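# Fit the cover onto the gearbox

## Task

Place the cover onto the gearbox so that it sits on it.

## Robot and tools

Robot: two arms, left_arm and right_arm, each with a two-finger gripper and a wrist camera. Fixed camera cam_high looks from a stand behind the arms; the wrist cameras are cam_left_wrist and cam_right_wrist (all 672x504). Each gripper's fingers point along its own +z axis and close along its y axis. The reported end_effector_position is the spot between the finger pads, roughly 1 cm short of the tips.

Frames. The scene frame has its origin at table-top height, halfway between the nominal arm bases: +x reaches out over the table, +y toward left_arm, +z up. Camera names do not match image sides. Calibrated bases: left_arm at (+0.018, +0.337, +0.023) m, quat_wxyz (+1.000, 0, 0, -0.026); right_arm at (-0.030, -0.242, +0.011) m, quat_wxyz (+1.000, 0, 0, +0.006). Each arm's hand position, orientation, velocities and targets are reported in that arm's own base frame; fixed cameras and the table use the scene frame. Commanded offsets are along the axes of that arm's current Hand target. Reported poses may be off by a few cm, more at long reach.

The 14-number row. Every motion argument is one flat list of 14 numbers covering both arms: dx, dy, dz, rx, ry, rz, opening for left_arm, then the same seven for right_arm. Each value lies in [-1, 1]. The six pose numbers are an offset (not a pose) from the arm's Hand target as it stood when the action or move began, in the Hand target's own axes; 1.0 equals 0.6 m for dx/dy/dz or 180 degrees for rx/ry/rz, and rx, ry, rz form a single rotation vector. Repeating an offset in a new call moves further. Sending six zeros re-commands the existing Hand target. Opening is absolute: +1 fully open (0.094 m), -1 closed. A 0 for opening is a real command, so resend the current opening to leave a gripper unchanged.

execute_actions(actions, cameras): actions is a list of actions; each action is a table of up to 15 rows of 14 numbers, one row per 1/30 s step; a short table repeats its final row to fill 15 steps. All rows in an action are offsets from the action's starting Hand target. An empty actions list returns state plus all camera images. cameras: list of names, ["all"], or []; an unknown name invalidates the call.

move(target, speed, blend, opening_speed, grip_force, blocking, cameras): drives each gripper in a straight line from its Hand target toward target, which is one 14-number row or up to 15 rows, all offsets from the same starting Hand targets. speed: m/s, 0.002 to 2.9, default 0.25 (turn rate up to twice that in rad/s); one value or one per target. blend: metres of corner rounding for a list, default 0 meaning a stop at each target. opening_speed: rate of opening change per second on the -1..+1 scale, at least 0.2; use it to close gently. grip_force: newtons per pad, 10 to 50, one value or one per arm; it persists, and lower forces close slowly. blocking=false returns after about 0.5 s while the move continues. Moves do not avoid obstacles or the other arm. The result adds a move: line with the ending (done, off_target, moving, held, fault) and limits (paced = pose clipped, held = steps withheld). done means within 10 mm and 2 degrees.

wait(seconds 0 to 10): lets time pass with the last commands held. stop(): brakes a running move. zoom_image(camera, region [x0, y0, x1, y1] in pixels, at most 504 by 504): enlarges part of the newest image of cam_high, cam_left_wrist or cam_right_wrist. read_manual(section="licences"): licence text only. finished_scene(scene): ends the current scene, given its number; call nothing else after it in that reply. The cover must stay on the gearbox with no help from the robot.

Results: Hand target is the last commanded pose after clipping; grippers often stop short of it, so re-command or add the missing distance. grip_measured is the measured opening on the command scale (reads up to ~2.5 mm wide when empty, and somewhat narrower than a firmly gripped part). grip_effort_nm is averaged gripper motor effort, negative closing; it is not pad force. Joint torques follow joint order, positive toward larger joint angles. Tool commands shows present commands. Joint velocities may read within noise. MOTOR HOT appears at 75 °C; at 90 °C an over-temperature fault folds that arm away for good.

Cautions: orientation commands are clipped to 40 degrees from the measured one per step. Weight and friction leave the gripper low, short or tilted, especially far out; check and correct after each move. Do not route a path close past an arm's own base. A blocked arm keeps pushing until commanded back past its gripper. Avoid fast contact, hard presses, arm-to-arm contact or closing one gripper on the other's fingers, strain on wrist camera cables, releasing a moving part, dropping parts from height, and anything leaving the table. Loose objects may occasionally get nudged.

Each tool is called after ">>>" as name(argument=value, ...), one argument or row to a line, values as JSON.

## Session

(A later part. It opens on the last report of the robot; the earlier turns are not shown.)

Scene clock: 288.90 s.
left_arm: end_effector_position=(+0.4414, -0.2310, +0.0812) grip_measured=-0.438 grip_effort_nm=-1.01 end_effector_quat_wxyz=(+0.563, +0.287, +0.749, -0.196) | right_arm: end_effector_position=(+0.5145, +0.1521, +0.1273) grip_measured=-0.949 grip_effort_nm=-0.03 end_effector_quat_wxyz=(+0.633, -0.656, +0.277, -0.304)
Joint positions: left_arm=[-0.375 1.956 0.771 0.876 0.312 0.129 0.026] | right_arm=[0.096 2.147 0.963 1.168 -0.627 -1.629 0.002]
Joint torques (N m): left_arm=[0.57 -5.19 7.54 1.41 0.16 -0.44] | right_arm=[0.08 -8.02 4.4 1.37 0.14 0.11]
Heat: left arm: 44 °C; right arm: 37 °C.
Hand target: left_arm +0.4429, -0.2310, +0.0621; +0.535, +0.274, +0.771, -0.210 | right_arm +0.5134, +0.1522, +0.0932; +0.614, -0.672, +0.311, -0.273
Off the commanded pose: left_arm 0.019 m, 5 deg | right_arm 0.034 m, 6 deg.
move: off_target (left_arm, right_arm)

>>> execute_actions(
  actions=[],
  cameras=["cam_left_wrist","cam_high","cam_right_wrist"],
)

>>> zoom_image(
  camera="cam_left_wrist",
  region=[240, 304, 440, 504],
)

>>> zoom_image(
  camera="cam_high",
  region=[405, 215, 465, 275],
)

Scene clock: 289.30 s.
left_arm: end_effector_position=(+0.4414, -0.2310, +0.0812) grip_measured=-0.438 grip_effort_nm=-1.01 end_effector_quat_wxyz=(+0.563, +0.287, +0.749, -0.196) | right_arm: end_effector_position=(+0.5144, +0.1520, +0.1271) grip_measured=-0.949 grip_effort_nm=-0.03 end_effector_quat_wxyz=(+0.633, -0.656, +0.277, -0.304)
Joint positions: left_arm=[-0.375 1.956 0.771 0.876 0.312 0.129 0.026] | right_arm=[0.096 2.147 0.963 1.168 -0.627 -1.629 0.002]
Joint velocities: within noise
Joint torques (N m): left_arm=[0.64 -5.2 7.54 1.41 0.16 -0.42] | right_arm=[0.05 -8.02 4.4 1.37 0.15 0.11]
Motor temperatures (°C): left_arm=[21 35 42 44 23 23 23] | right_arm=[22 31 27 37 20 18 19]
Heat: left arm: 44 °C; right arm: 37 °C.
Hand target: left_arm +0.4429, -0.2310, +0.0620; +0.535, +0.274, +0.771, -0.210 | right_arm +0.5133, +0.1522, +0.0929; +0.614, -0.672, +0.311, -0.273
Tool commands: left_gripper/opening=-0.9 right_gripper/opening=-0.95
Off the commanded pose: left_arm 0.019 m, 5 deg | right_arm 0.034 m, 6 deg.

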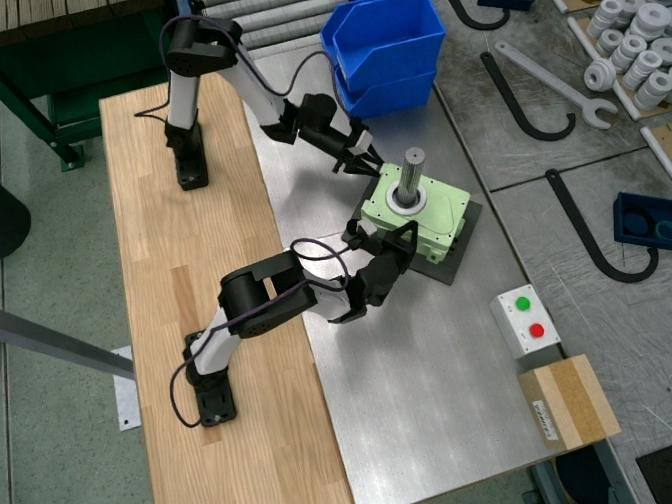

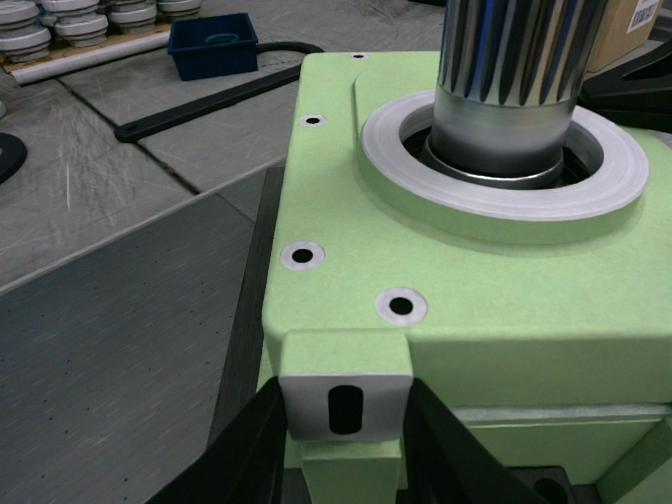

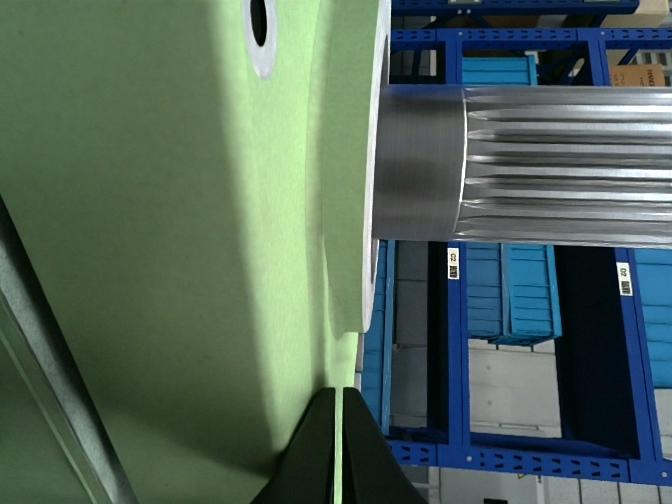

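Scaled by 2.520 from the camera's 672x504 image, which has a finer 960x720 frame.

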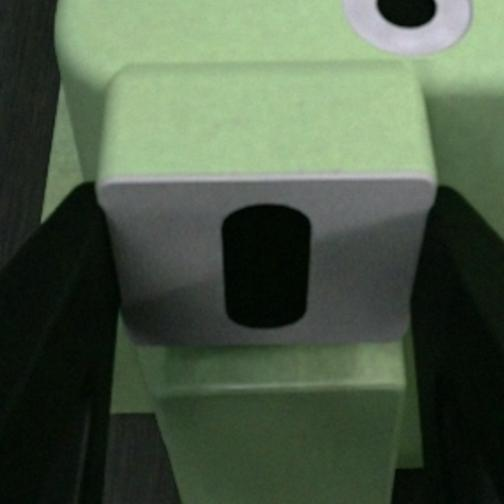

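Scaled by 8.400 from the camera's 672x504 image, which has a finer 960x720 frame.

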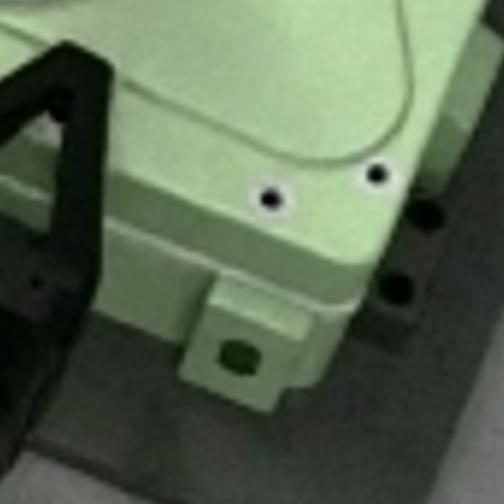

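>>> zoom_image(
  camera="cam_left_wrist",
  region=[420, 340, 672, 504],
)

Scaled by 2.000 from the camera's 672x504 image, which has a finer 960x720 frame.

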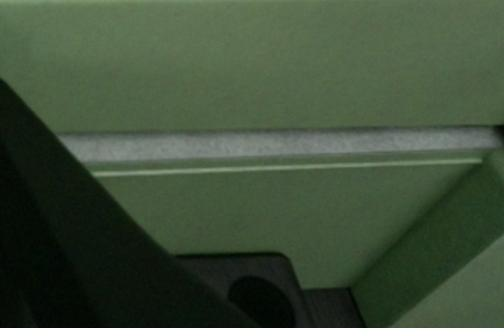

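>>> move(
  target=[0.0075,-0.0218,-0.0188,-0.0418,-0.0014,-0.0151,-0.9,-0.0005,-0.0332,-0.0032,0,0,0,-0.95],
  speed=0.08,
  cameras=["cam_left_wrist"],
)

>>> zoom_image(
  camera="cam_left_wrist",
  region=[240, 304, 440, 504],
)

Scene clock: 296.10 s.
left_arm: end_effector_position=(+0.4385, -0.2327, +0.0804) grip_measured=-0.447 grip_effort_nm=-1.00 end_effector_quat_wxyz=(+0.579, +0.231, +0.763, -0.167) | right_arm: end_effector_position=(+0.5147, +0.1508, +0.1270) grip_measured=-0.949 grip_effort_nm=-0.03 end_effector_quat_wxyz=(+0.628, -0.659, +0.287, -0.300)
Joint positions: left_arm=[-0.444 1.956 0.731 0.946 0.126 0.049 0.026] | right_arm=[0.096 2.129 0.962 1.128 -0.619 -1.629 0.002]
Joint torques (N m): left_arm=[-1.88 -9.06 2.71 1.39 -0.24 -0.44] | right_arm=[0.1 -12.11 5.63 1.11 0.04 0.14]
Heat: left arm: 44 °C; right arm: 36 °C.
Hand target: left_arm +0.4252, -0.2331, +0.0620; +0.548, +0.220, +0.788, -0.172 | right_arm +0.5134, +0.1523, +0.1132; +0.614, -0.672, +0.311, -0.273
Off the commanded pose: left_arm 0.023 m, 5 deg | right_arm 0.014 m, 5 deg.
move: off_target (left_arm, right_arm)
Images, in order (width x height): cam_left_wrist 672x504.

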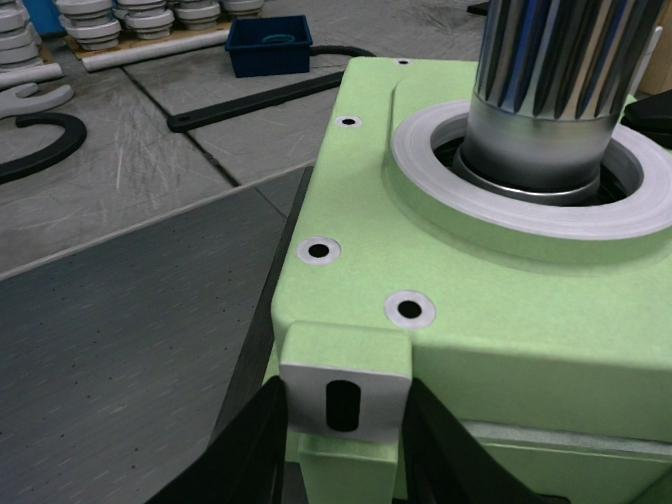

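Scaled by 2.520 from the camera's 672x504 image, which has a finer 960x720 frame.

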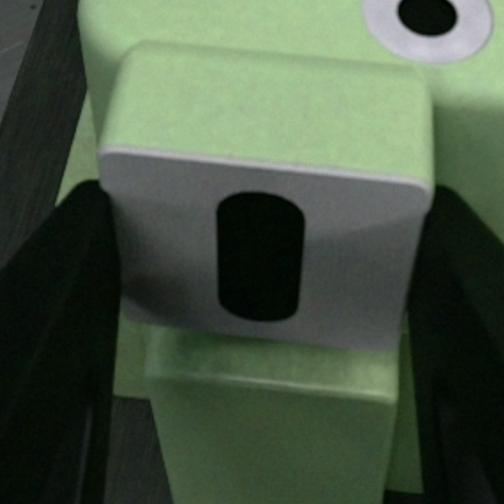

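>>> move(
  target=[
    [-0.0573,0.0128,0.0007,0.0328,-0.0002,0.0236,-0.9,-0.0015,-0.0995,-0.0097,0,0,0,-0.95],
    [-0.145,0.0101,-0.031,0.0328,-0.0002,0.0236,-0.9,-0.0747,-0.063,-0.2308,0.0556,0,0,-0.95],
    [-0.145,0.0101,-0.031,0.0328,-0.0002,0.0236,-0.9,-0.0732,0.03,-0.2218,0.0556,0,0,-0.95],
  ],
  speed=[0.2,0.3,0.3],
  blend=[0.02,0.03,0],
  cameras=["cam_left_wrist","cam_right_wrist","cam_high"],
)

>>> zoom_image(
  camera="cam_right_wrist",
  region=[290, 0, 450, 120],
)

>>> zoom_image(
  camera="cam_right_wrist",
  region=[300, 310, 440, 430],
)

>>> zoom_image(
  camera="cam_left_wrist",
  region=[240, 304, 440, 504],
)

Scene clock: 301.17 s.
left_arm: end_effector_position=(+0.4397, -0.2307, +0.0867) grip_measured=-0.449 grip_effort_nm=-1.01 end_effector_quat_wxyz=(+0.492, +0.273, +0.810, -0.168) | right_arm: end_effector_position=(+0.3838, +0.0972, +0.1035) grip_measured=-0.949 grip_effort_nm=-0.03 end_effector_quat_wxyz=(+0.638, -0.648, +0.309, -0.279)
Joint positions: left_arm=[-0.407 1.841 0.881 0.47 0.219 0.111 0.026] | right_arm=[-0.066 1.962 0.384 1.533 -0.78 -1.57 0.002]
Joint torques (N m): left_arm=[1.69 -18.18 7.65 1.85 0.68 0.07] | right_arm=[-0.7 -7.19 3.9 2.21 -0.2 0.09]
Heat: left arm: 43 °C; right arm: 36 °C.
Hand target: left_arm +0.4401, -0.2323, +0.1500; +0.542, +0.277, +0.770, -0.192 | right_arm +0.3833, +0.0972, +0.1087; +0.670, -0.616, +0.286, -0.299
Off the commanded pose: left_arm 0.063 m, 8 deg | right_arm 0.005 m, 6 deg.
joint sent to its limit (right arm) — joint 4 (wrist pitch), upper limit. The joint targets are off in orientation, not in position.
move: off_target (left_arm, right_arm); blend cut to 0.028 m at target 2

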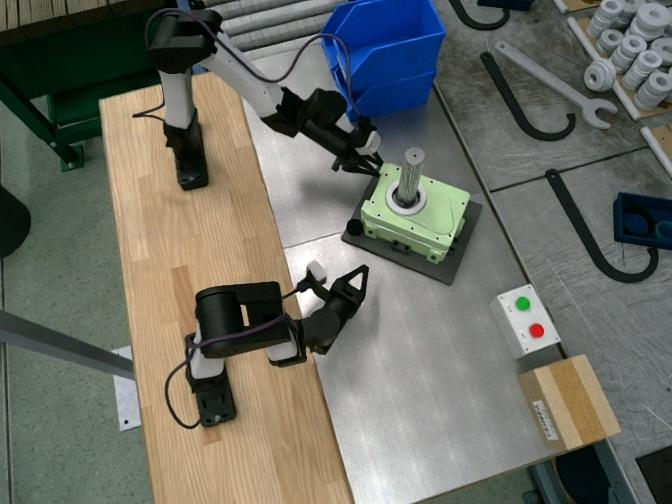

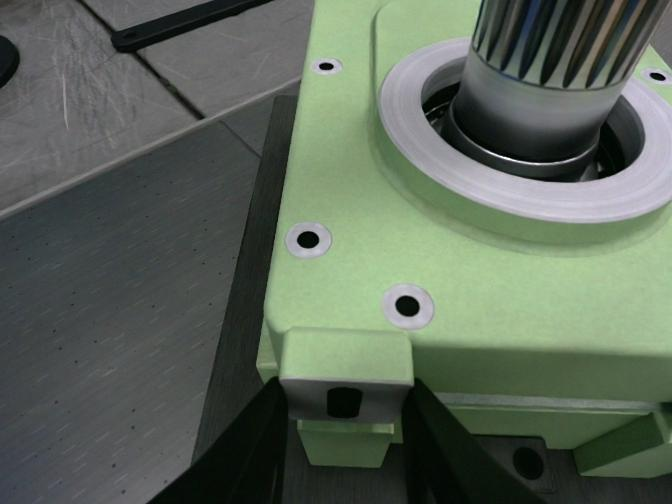

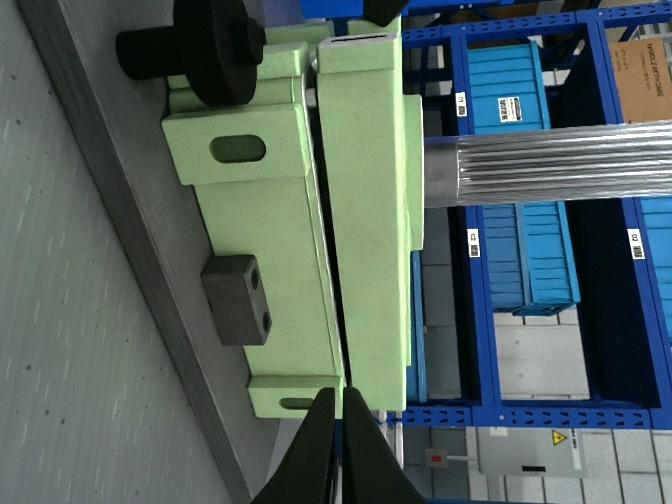

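Scaled by 3.150 from the camera's 672x504 image, which has a finer 960x720 frame.

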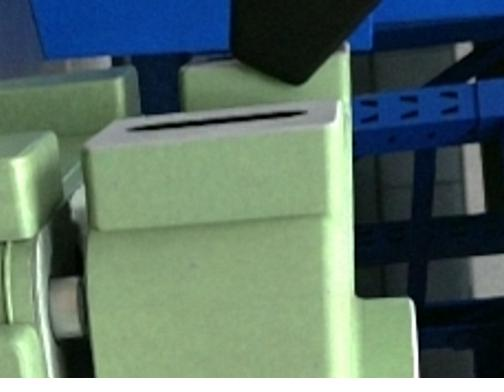

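Scaled by 3.600 from the camera's 672x504 image, which has a finer 960x720 frame.

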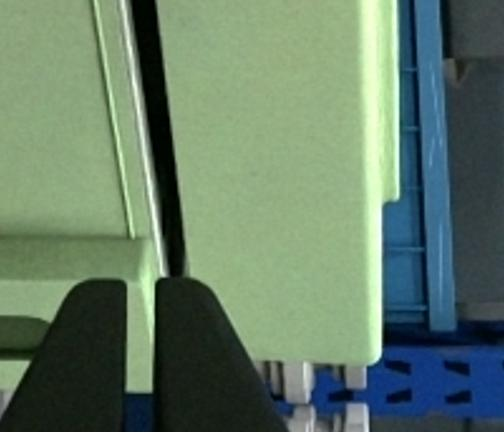

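Scaled by 2.520 from the camera's 672x504 image, which has a finer 960x720 frame.

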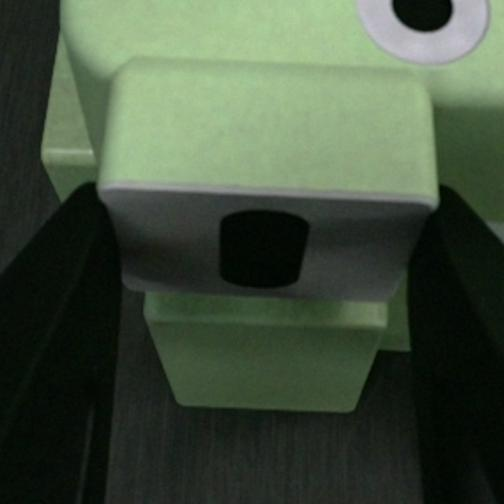

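>>> zoom_image(
  camera="cam_right_wrist",
  region=[270, 20, 350, 100],
)

Scaled by 6.300 from the camera's 672x504 image, which has a finer 960x720 frame.

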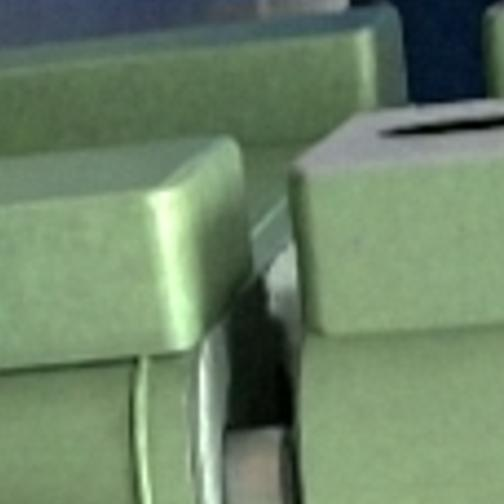

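>>> move(
  target=[
    [0.1019,-0.0005,0.0367,0,0,0,-0.9,0.238,-0.0062,0.1698,0,0,0,-0.95],
    [0.1019,-0.0005,0.0367,0,0,0,-0.9,0.2343,-0.0033,0.2043,0,0,0,-0.95],
  ],
  speed=[0.35,0.06],
  blend=[0.005,0],
  cameras=["cam_high","cam_right_wrist"],
)

Scene clock: 312.07 s.
left_arm: end_effector_position=(+0.4403, -0.2306, +0.0839) grip_measured=-0.449 grip_effort_nm=-1.01 end_effector_quat_wxyz=(+0.537, +0.274, +0.777, -0.181) | right_arm: end_effector_position=(+0.5637, +0.0707, +0.1164) grip_measured=-0.949 grip_effort_nm=-0.03 end_effector_quat_wxyz=(+0.667, -0.619, +0.285, -0.302)
Joint positions: left_arm=[-0.395 1.895 0.801 0.715 0.251 0.112 0.026] | right_arm=[-0.099 2.369 1.205 1.268 -0.811 -1.489 0.002]
Joint torques (N m): left_arm=[0.69 -7.25 5.68 2.14 0.33 0] | right_arm=[-0.03 -12 7.77 1.83 0.06 0.21]
Motor temperatures (°C): left_arm=[21 40 41 44 23 22 23] | right_arm=[22 31 27 37 20 18 19]
Heat: left arm: 44 °C; right arm: 37 °C.
Hand target: left_arm +0.4401, -0.2322, +0.0849; +0.542, +0.277, +0.770, -0.192 | right_arm +0.5678, +0.0714, +0.1181; +0.670, -0.616, +0.286, -0.299
Off the commanded pose: left_arm 0.002 m, 2 deg | right_arm 0.004 m, 1 deg.
move: done
Images, in order (width x height): cam_high 672x504, cam_right_wrist 672x504.

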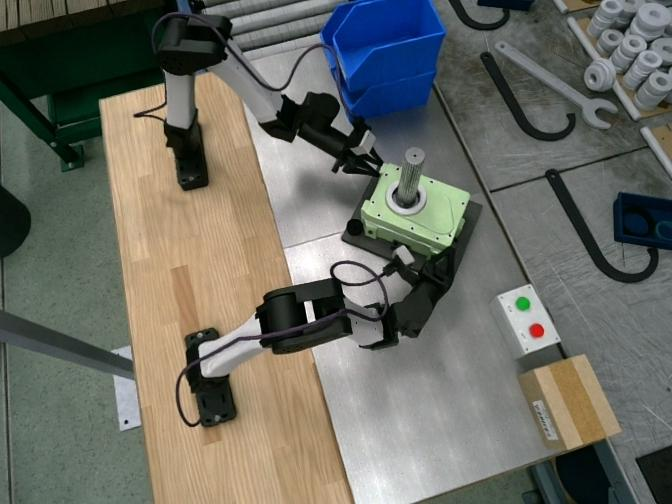

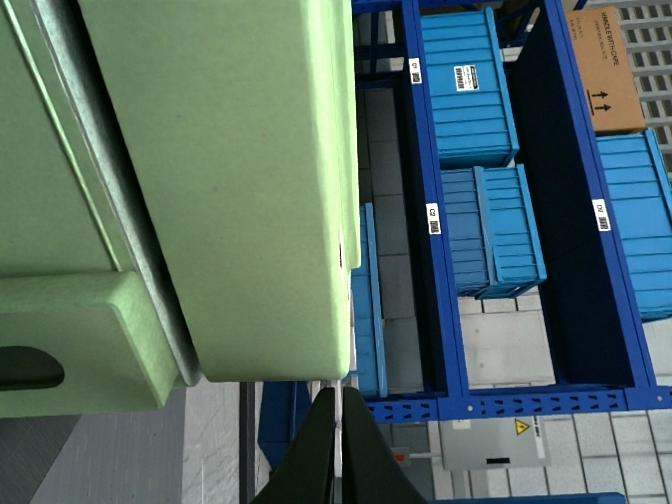

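>>> zoom_image(
  camera="cam_right_wrist",
  region=[60, 200, 260, 420],
)

Scaled by 2.291 from the camera's 672x504 image, which has a finer 960x720 frame.

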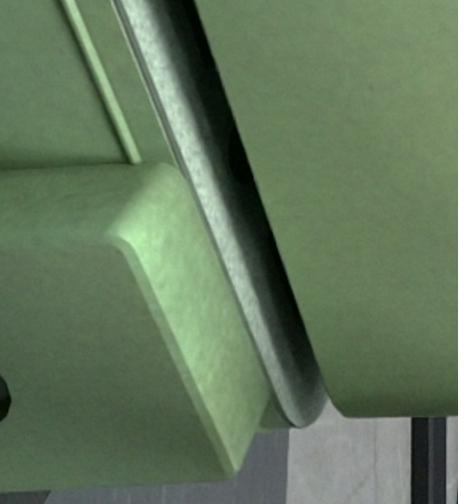

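>>> move(
  target=[
    [0,0,0,0,0,0,-0.9,-0.0452,-0.0007,-0.0181,0,0,0,-0.95],
    [0.0093,-0.0167,0.0033,0,0,0,-0.9,-0.0485,0.0019,0.015,0,0,0,-0.95],
    [0.0187,-0.0301,0.0067,0,0,0,-0.9,-0.0504,0.0035,0.0347,0,0,0,-0.95],
  ],
  speed=[0.15,0.05,0.05],
  blend=[0.004,0.002,0],
  cameras=["cam_left_wrist","cam_right_wrist"],
)

>>> zoom_image(
  camera="cam_left_wrist",
  region=[240, 304, 440, 504],
)

Scene clock: 316.77 s.
left_arm: end_effector_position=(+0.4385, -0.2331, +0.0827) grip_measured=-0.449 grip_effort_nm=-1.01 end_effector_quat_wxyz=(+0.554, +0.265, +0.769, -0.178) | right_arm: end_effector_position=(+0.5463, +0.0924, +0.0927) grip_measured=-0.949 grip_effort_nm=-0.03 end_effector_quat_wxyz=(+0.661, -0.627, +0.305, -0.278)
Joint positions: left_arm=[-0.413 1.916 0.771 0.807 0.218 0.097 0.026] | right_arm=[-0.053 2.364 1.113 1.292 -0.772 -1.489 0.002]
Joint torques (N m): left_arm=[-2.76 -6.67 4.98 1.93 0.15 -0.02] | right_arm=[2.81 -13.56 11.47 1.83 0.53 0.13]
Heat: left arm: 45 °C; right arm: 37 °C.
Hand target: left_arm +0.4286, -0.2462, +0.0728; +0.542, +0.277, +0.770, -0.192 | right_arm +0.5637, +0.1078, +0.1181; +0.670, -0.616, +0.286, -0.299
Off the commanded pose: left_arm 0.019 m, 2 deg | right_arm 0.034 m, 4 deg.
move: off_target (left_arm, right_arm)
Images, in order (width x height): cam_left_wrist 672x504, cam_right_wrist 672x504.

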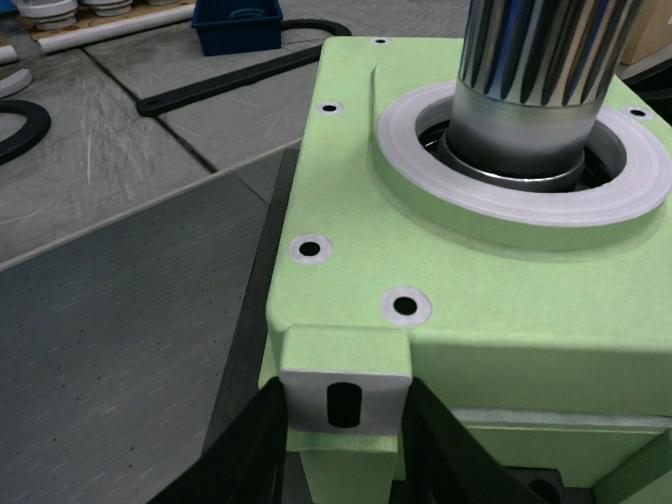

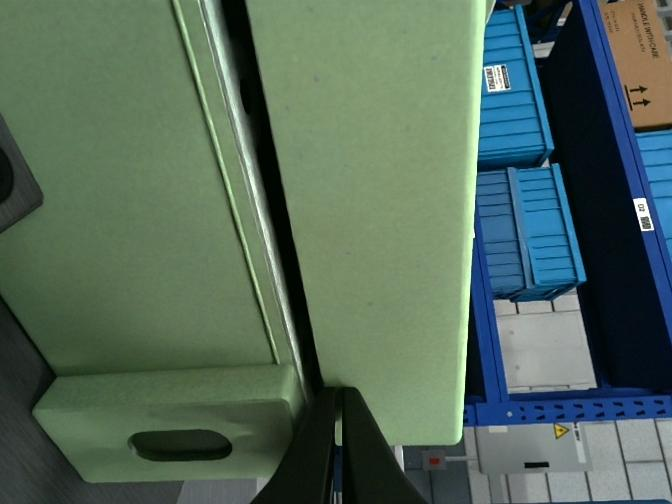

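Scaled by 2.520 from the camera's 672x504 image, which has a finer 960x720 frame.

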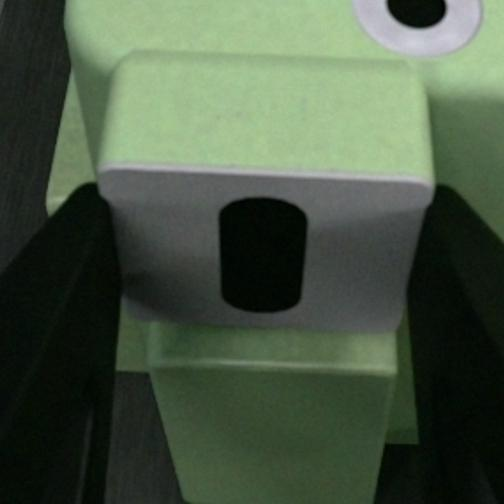

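>>> move(
  target=[
    [0.0001,0.0283,0.0001,0,0,0,-0.9,0.0031,-0.0216,-0.065,0,0,0,-0.95],
    [0.0001,0.0283,0.0001,0,0,0,-0.9,-0.1179,-0.0207,-0.0776,0,0,0,-0.95],
    [0.0001,0.0283,0.0001,0,0,0,-0.9,-0.1211,-0.0185,-0.0478,0,0,0,-0.95],
    [0.0127,0.0433,0.0047,0.0151,0.0001,-0.0418,-0.9,-0.124,-0.033,-0.0218,0,0,0,-0.95],
  ],
  speed=[0.15,0.25,0.1,0.04],
  blend=[0.005,0.005,0.002,0],
  cameras=["cam_left_wrist","cam_right_wrist"],
)

>>> zoom_image(
  camera="cam_left_wrist",
  region=[240, 304, 440, 504],
)

Scene clock: 323.77 s.
left_arm: end_effector_position=(+0.4401, -0.2299, +0.0750) grip_measured=-0.449 grip_effort_nm=-1.01 end_effector_quat_wxyz=(+0.541, +0.257, +0.767, -0.230) | right_arm: end_effector_position=(+0.4912, +0.1420, +0.1108) grip_measured=-0.949 grip_effort_nm=-0.03 end_effector_quat_wxyz=(+0.659, -0.627, +0.305, -0.281)
Joint positions: left_arm=[-0.363 1.962 0.777 0.851 0.344 0.038 0.026] | right_arm=[0.077 2.19 0.847 1.378 -0.637 -1.501 0.002]
Joint torques (N m): left_arm=[1.92 -5.98 7.88 1.53 0.28 -0.47] | right_arm=[2.09 -13.52 10.11 1.78 0.37 0.09]
Heat: left arm: 45 °C; right arm: 37 °C.
Hand target: left_arm +0.4452, -0.2261, +0.0650; +0.522, +0.239, +0.781, -0.245 | right_arm +0.5040, +0.1541, +0.1379; +0.670, -0.616, +0.286, -0.300
Off the commanded pose: left_arm 0.012 m, 4 deg | right_arm 0.032 m, 3 deg.
move: off_target (left_arm, right_arm)
Images, in order (width x height): cam_left_wrist 672x504, cam_right_wrist 672x504.

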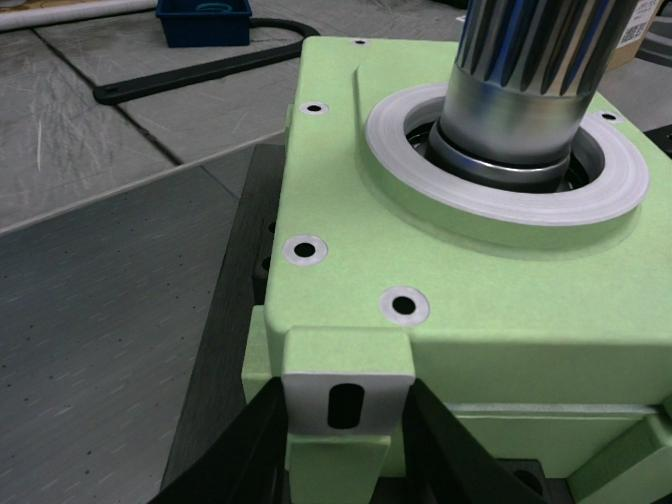

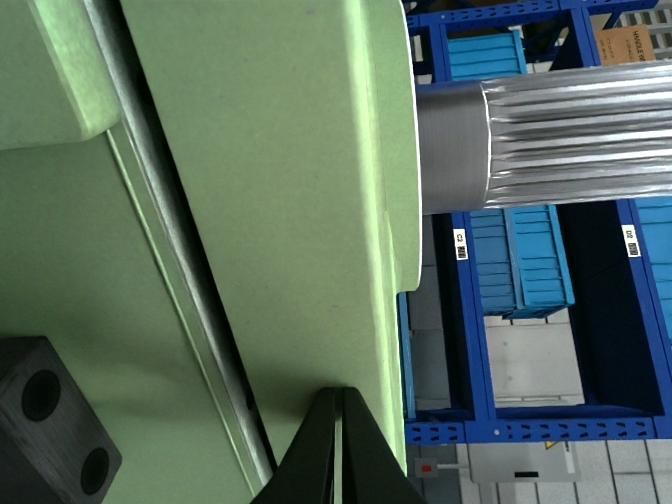

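Scaled by 2.520 from the camera's 672x504 image, which has a finer 960x720 frame.

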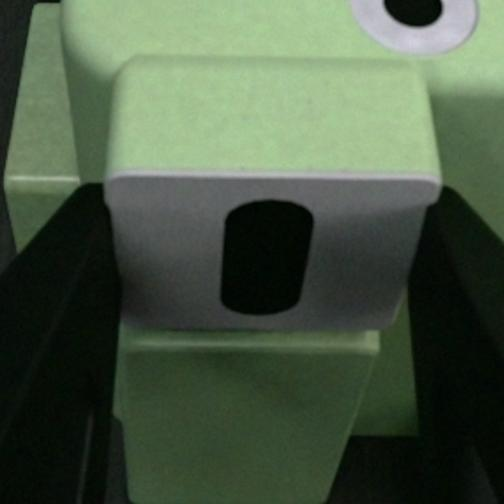

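>>> move(
  target=[0.006,-0.0096,0.0021,-0.0206,-0.0001,0.0575,-0.9,0.005,0.0163,-0.064,0,0,0,-0.95],
  speed=0.1,
  cameras=["cam_left_wrist","cam_right_wrist"],
)

>>> zoom_image(
  camera="cam_left_wrist",
  region=[240, 304, 440, 504],
)

Scene clock: 326.93 s.
left_arm: end_effector_position=(+0.4407, -0.2317, +0.0753) grip_measured=-0.449 grip_effort_nm=-1.01 end_effector_quat_wxyz=(+0.552, +0.275, +0.761, -0.202) | right_arm: end_effector_position=(+0.4806, +0.1275, +0.1087) grip_measured=-0.949 grip_effort_nm=-0.03 end_effector_quat_wxyz=(+0.660, -0.622, +0.303, -0.292)
Joint positions: left_arm=[-0.38 1.962 0.774 0.86 0.302 0.097 0.026] | right_arm=[0.044 2.189 0.791 1.451 -0.657 -1.501 0.002]
Joint torques (N m): left_arm=[-1.14 -6.28 5.7 1.77 -0.44 0.75] | right_arm=[-0.58 -13.22 4.11 2.21 -0.14 0.13]
Heat: left arm: 45 °C; right arm: 37 °C.
Hand target: left_arm +0.4413, -0.2310, +0.0620; +0.549, +0.291, +0.764, -0.172 | right_arm +0.4776, +0.1274, +0.1252; +0.670, -0.616, +0.286, -0.299
Off the commanded pose: left_arm 0.013 m, 4 deg | right_arm 0.017 m, 3 deg.
move: off_target (left_arm, right_arm)
Images, in order (width x height): cam_left_wrist 672x504, cam_right_wrist 672x504.

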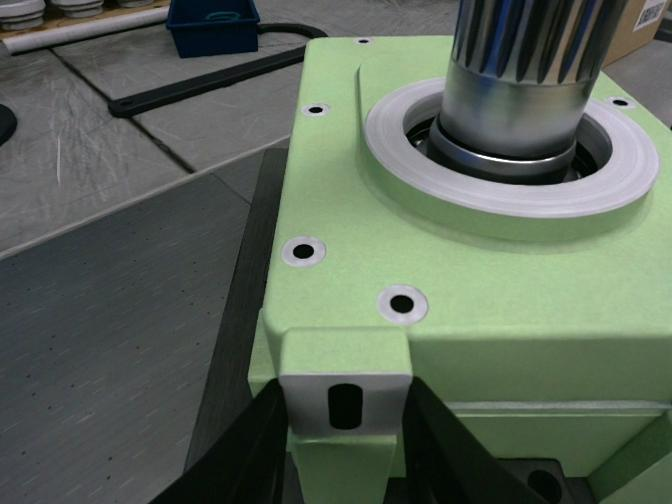

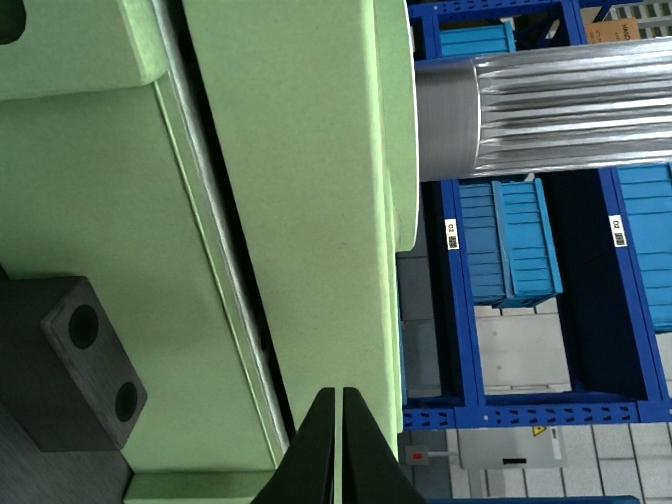

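Scaled by 2.520 from the camera's 672x504 image, which has a finer 960x720 frame.

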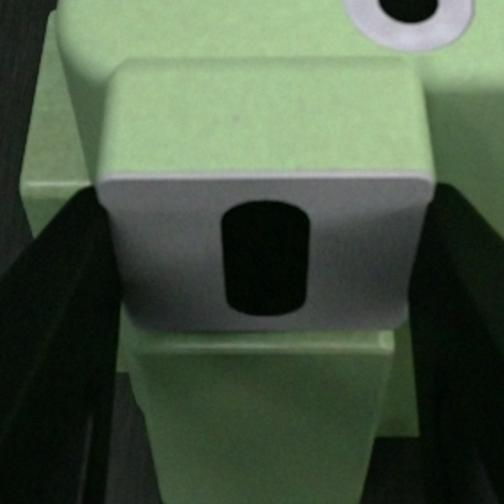

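>>> move(
  target=[
    [-0.0344,0.0021,-0.0124,0,0,0,-0.9,0.1573,-0.0058,0.0167,0,0,0,-0.95],
    [-0.0353,-0.0146,-0.0127,0,0,0,-0.9,0.152,-0.0218,0.0677,0,0,0,-0.95],
    [-0.0135,-0.0223,-0.0155,0,0,0,-0.9,0.1502,-0.0205,0.0842,0,0,0,-0.95],
  ],
  speed=[0.25,0.08,0.05],
  blend=[0.005,0.002,0],
  cameras=["cam_left_wrist","cam_right_wrist"],
)

>>> zoom_image(
  camera="cam_left_wrist",
  region=[240, 304, 440, 504],
)

Scene clock: 330.70 s.
left_arm: end_effector_position=(+0.4385, -0.2326, +0.0773) grip_measured=-0.449 grip_effort_nm=-1.01 end_effector_quat_wxyz=(+0.553, +0.267, +0.768, -0.181) | right_arm: end_effector_position=(+0.5702, +0.0894, +0.1370) grip_measured=-0.949 grip_effort_nm=-0.03 end_effector_quat_wxyz=(+0.667, -0.618, +0.289, -0.299)
Joint positions: left_arm=[-0.407 1.936 0.766 0.832 0.232 0.099 0.026] | right_arm=[-0.055 2.317 1.227 1.186 -0.764 -1.487 0.002]
Joint torques (N m): left_arm=[-1.99 -8.99 3.4 1.83 -0.05 0.59] | right_arm=[0.16 -12.08 8.25 1.88 0.08 0.12]
Heat: left arm: 44 °C; right arm: 37 °C.
Hand target: left_arm +0.4277, -0.2379, +0.0718; +0.549, +0.291, +0.764, -0.172 | right_arm +0.5742, +0.0917, +0.1399; +0.670, -0.616, +0.286, -0.299
Off the commanded pose: left_arm 0.013 m, 3 deg | right_arm 0.006 m, 1 deg.
move: off_target (left_arm)
Images, in order (width x height): cam_left_wrist 672x504, cam_right_wrist 672x504.

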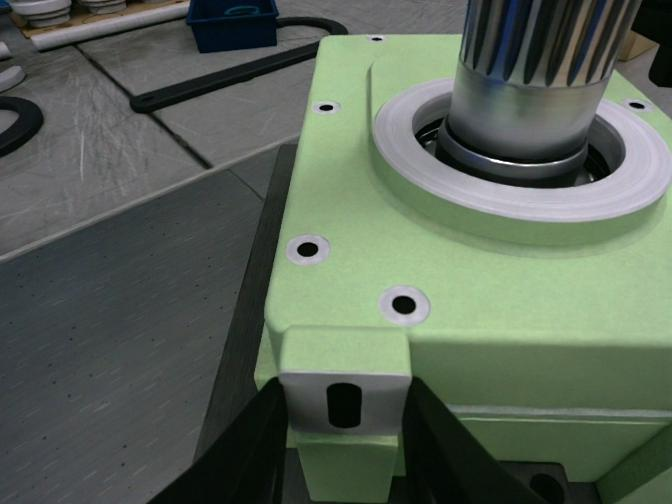

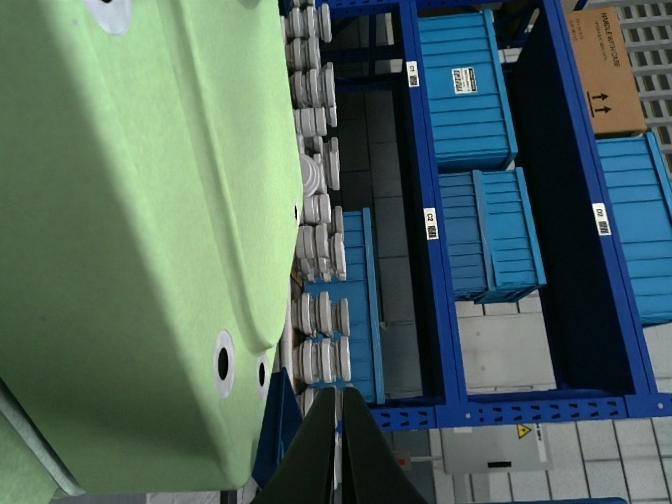

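Scaled by 2.520 from the camera's 672x504 image, which has a finer 960x720 frame.

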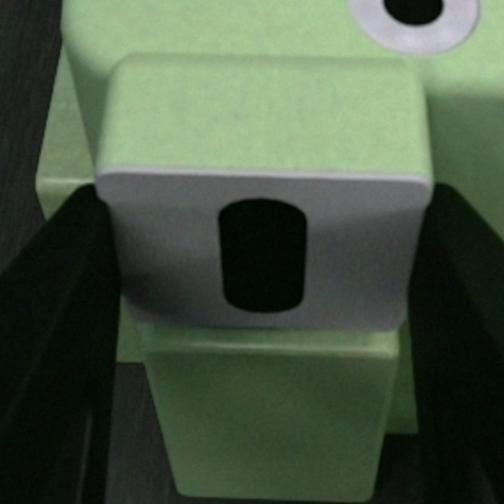

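>>> move(
  target=[
    [-0.0207,0.023,0.0013,0,0,0,-0.9,0.009,0.018,-0.0861,0,0,0,-0.95],
    [-0.0207,0.023,0.0013,0,0,0,-0.9,-0.3206,0.0204,-0.1206,0,0,0,-0.95],
    [-0.0207,0.023,0.0013,0,0,0,-0.9,-0.3302,0.0396,-0.0257,0,0,0,-0.95],
  ],
  speed=[0.25,0.3,0.12],
  blend=[0.02,0.02,0],
  cameras=["cam_left_wrist","cam_right_wrist","cam_high"],
)

Scene clock: 338.57 s.
left_arm: end_effector_position=(+0.4399, -0.2312, +0.0739) grip_measured=-0.449 grip_effort_nm=-1.01 end_effector_quat_wxyz=(+0.539, +0.272, +0.776, -0.184) | right_arm: end_effector_position=(+0.4159, +0.2214, +0.1095) grip_measured=-0.949 grip_effort_nm=-0.03 end_effector_quat_wxyz=(+0.665, -0.628, +0.286, -0.285)
Joint positions: left_arm=[-0.397 1.932 0.787 0.773 0.252 0.106 0.026] | right_arm=[0.349 2.12 0.607 1.564 -0.389 -1.529 0.002]
Joint torques (N m): left_arm=[0.27 -10.54 5.9 1.73 0.07 0.62] | right_arm=[1.66 -7.28 11.14 1.86 0.55 0.11]
Motor temperatures (°C): left_arm=[21 38 40 44 23 22 23] | right_arm=[22 36 29 36 20 18 19]
Heat: left arm: 44 °C; right arm: 36 °C.
Hand target: left_arm +0.4398, -0.2310, +0.0842; +0.549, +0.291, +0.764, -0.172 | right_arm +0.4336, +0.2324, +0.1181; +0.670, -0.616, +0.286, -0.299
Off the commanded pose: left_arm 0.010 m, 3 deg | right_arm 0.022 m, 2 deg.
joint read past its limit (right arm) — joint 4 (wrist pitch), upper limit.
move: off_target (left_arm, right_arm)

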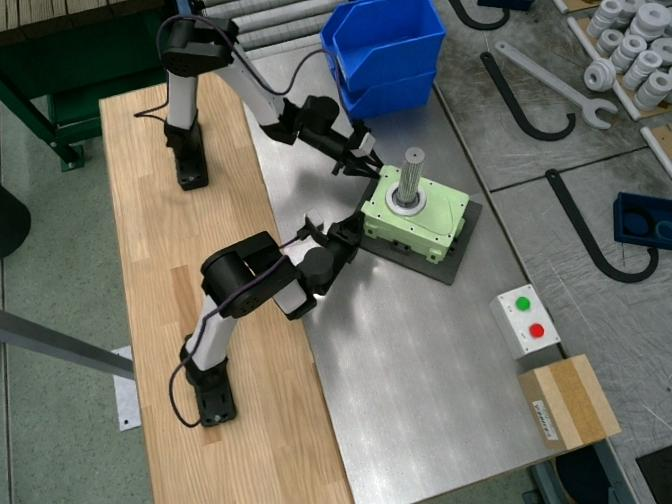

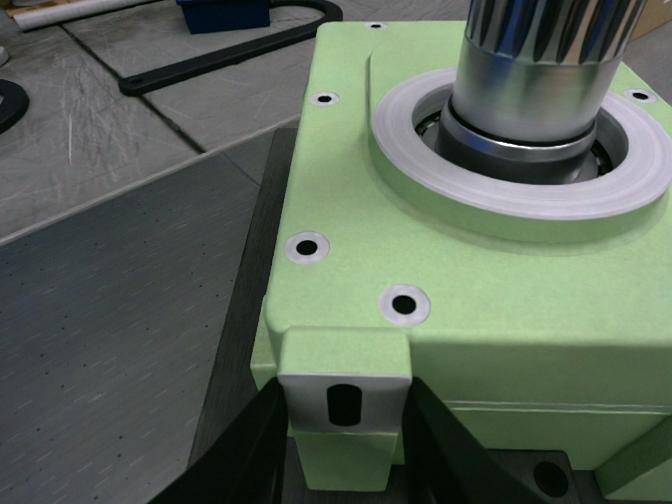

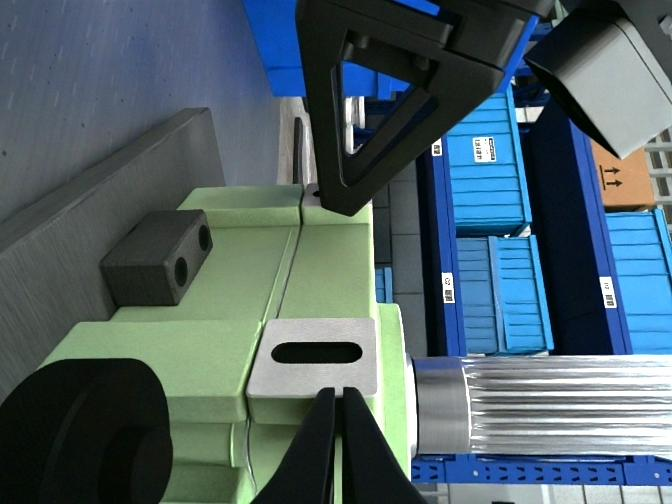

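>>> zoom_image(
  camera="cam_high",
  region=[345, 155, 485, 285],
)

>>> zoom_image(
  camera="cam_right_wrist",
  region=[200, 170, 420, 420],
)

>>> zoom_image(
  camera="cam_left_wrist",
  region=[240, 304, 440, 504],
)

>>> zoom_image(
  camera="cam_high",
  region=[405, 215, 465, 275],
)

Scaled by 3.600 from the camera's 672x504 image, which has a finer 960x720 frame.

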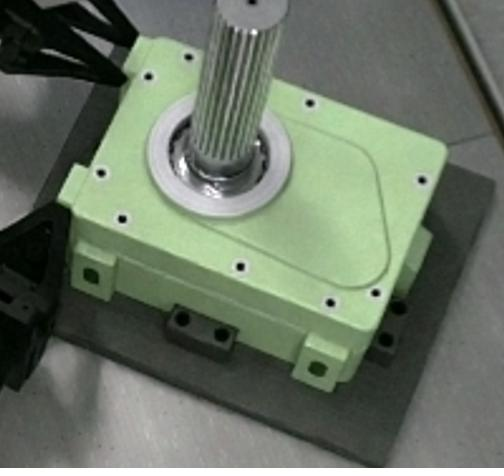

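Scaled by 2.016 from the camera's 672x504 image, which has a finer 960x720 frame.

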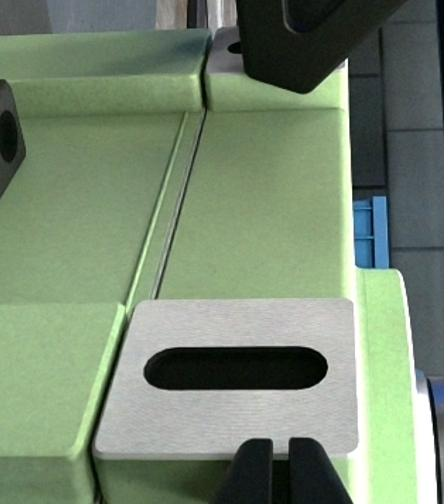

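Scaled by 2.520 from the camera's 672x504 image, which has a finer 960x720 frame.

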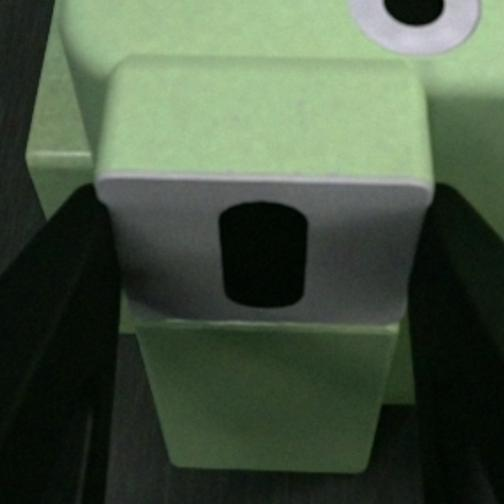

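Scaled by 8.400 from the camera's 672x504 image, which has a finer 960x720 frame.

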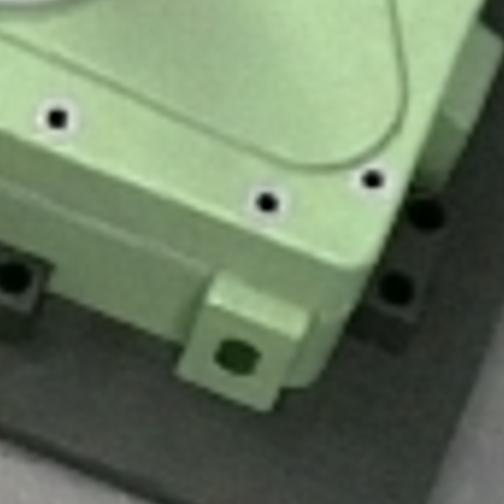

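>>> move(
  target=[
    [0,0,0,0,0,0,-0.9,0.0132,-0.0435,-0.1298,0,0,0,-0.95],
    [0,0,0,0,0,0,0.3,0.0132,-0.0435,-0.1298,0,0,0,-0.95],
    [0,0,-0.125,0,0,0,0.3,0.0132,-0.0435,-0.1298,0,0,0,-0.95],
  ],
  speed=[0.2,0.1,0.12],
  opening_speed=2,
  cameras=["cam_left_wrist","cam_right_wrist","cam_high"],
)

>>> zoom_image(
  camera="cam_high",
  region=[345, 155, 485, 285],
)

>>> zoom_image(
  camera="cam_left_wrist",
  region=[200, 150, 600, 504],
)

Scene clock: 344.27 s.
left_arm: end_effector_position=(+0.3867, -0.1881, +0.1025) grip_measured=+0.298 grip_effort_nm=0.12 end_effector_quat_wxyz=(+0.542, +0.284, +0.772, -0.173) | right_arm: end_effector_position=(+0.3819, +0.1738, +0.1293) grip_measured=-0.949 grip_effort_nm=-0.03 end_effector_quat_wxyz=(+0.656, -0.628, +0.300, -0.295)
Joint positions: left_arm=[-0.329 1.622 0.554 0.688 0.311 0.165 0.061] | right_arm=[0.241 1.915 0.4 1.551 -0.462 -1.531 0.002]
Joint torques (N m): left_arm=[0.68 -8.09 5.45 1.78 0.11 0.23] | right_arm=[-0.55 -9.52 3.58 2.16 -0.17 0.11]
Heat: left arm: 44 °C; right arm: 36 °C.
Hand target: left_arm +0.3844, -0.1871, +0.1093; +0.549, +0.291, +0.764, -0.172 | right_arm +0.3790, +0.1739, +0.1379; +0.670, -0.616, +0.286, -0.299
Off the commanded pose: left_arm 0.007 m, 2 deg | right_arm 0.009 m, 3 deg.
joint sent to its limit (right arm) — joint 4 (wrist pitch), upper limit. The joint targets still meet the commanded pose.
move: off_target (right_arm); target 2's new opening was sent with left_arm's hand 0.010 m and 3 deg from that target

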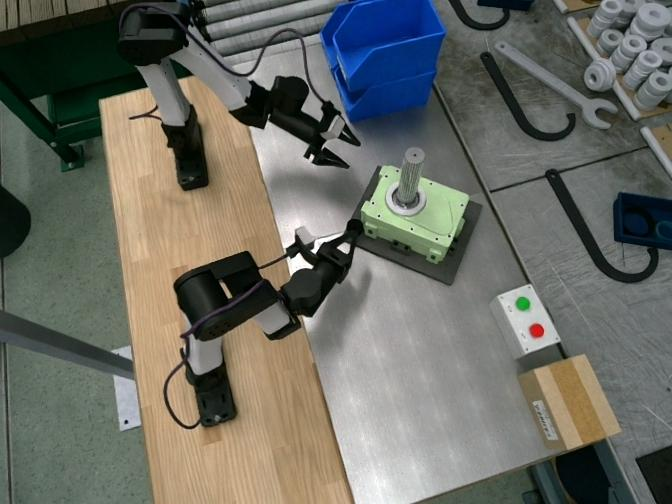

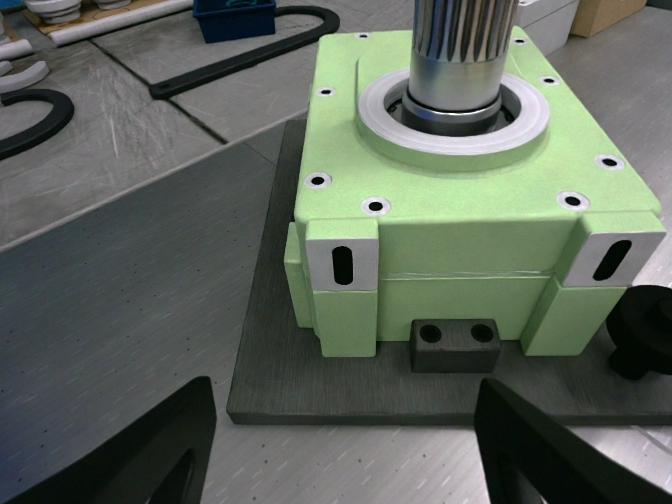

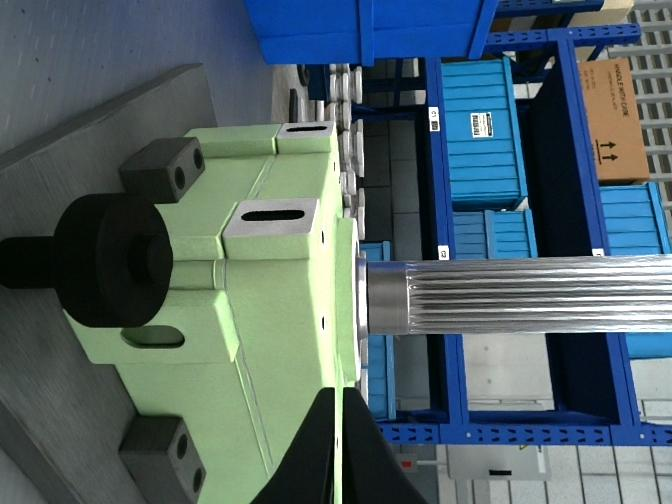

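Scaled by 3.600 from the camera's 672x504 image, which has a finer 960x720 frame.

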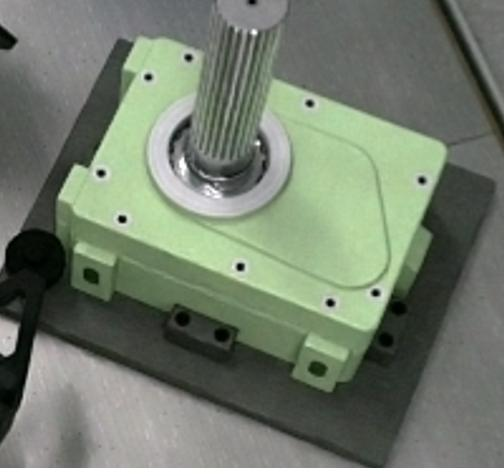

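Scaled by 1.260 from the camera's 672x504 image, which has a finer 960x720 frame.

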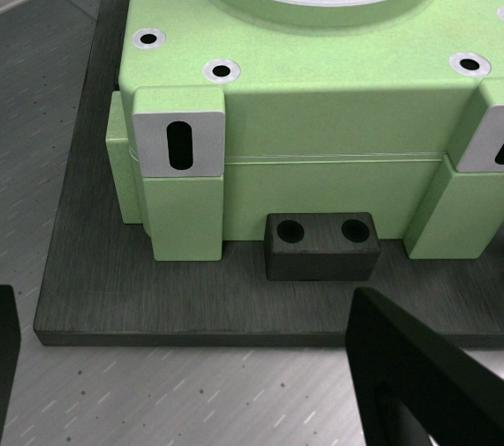

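>>> finished_scene(
  scene=2,
)

The scene is finished: the task was done.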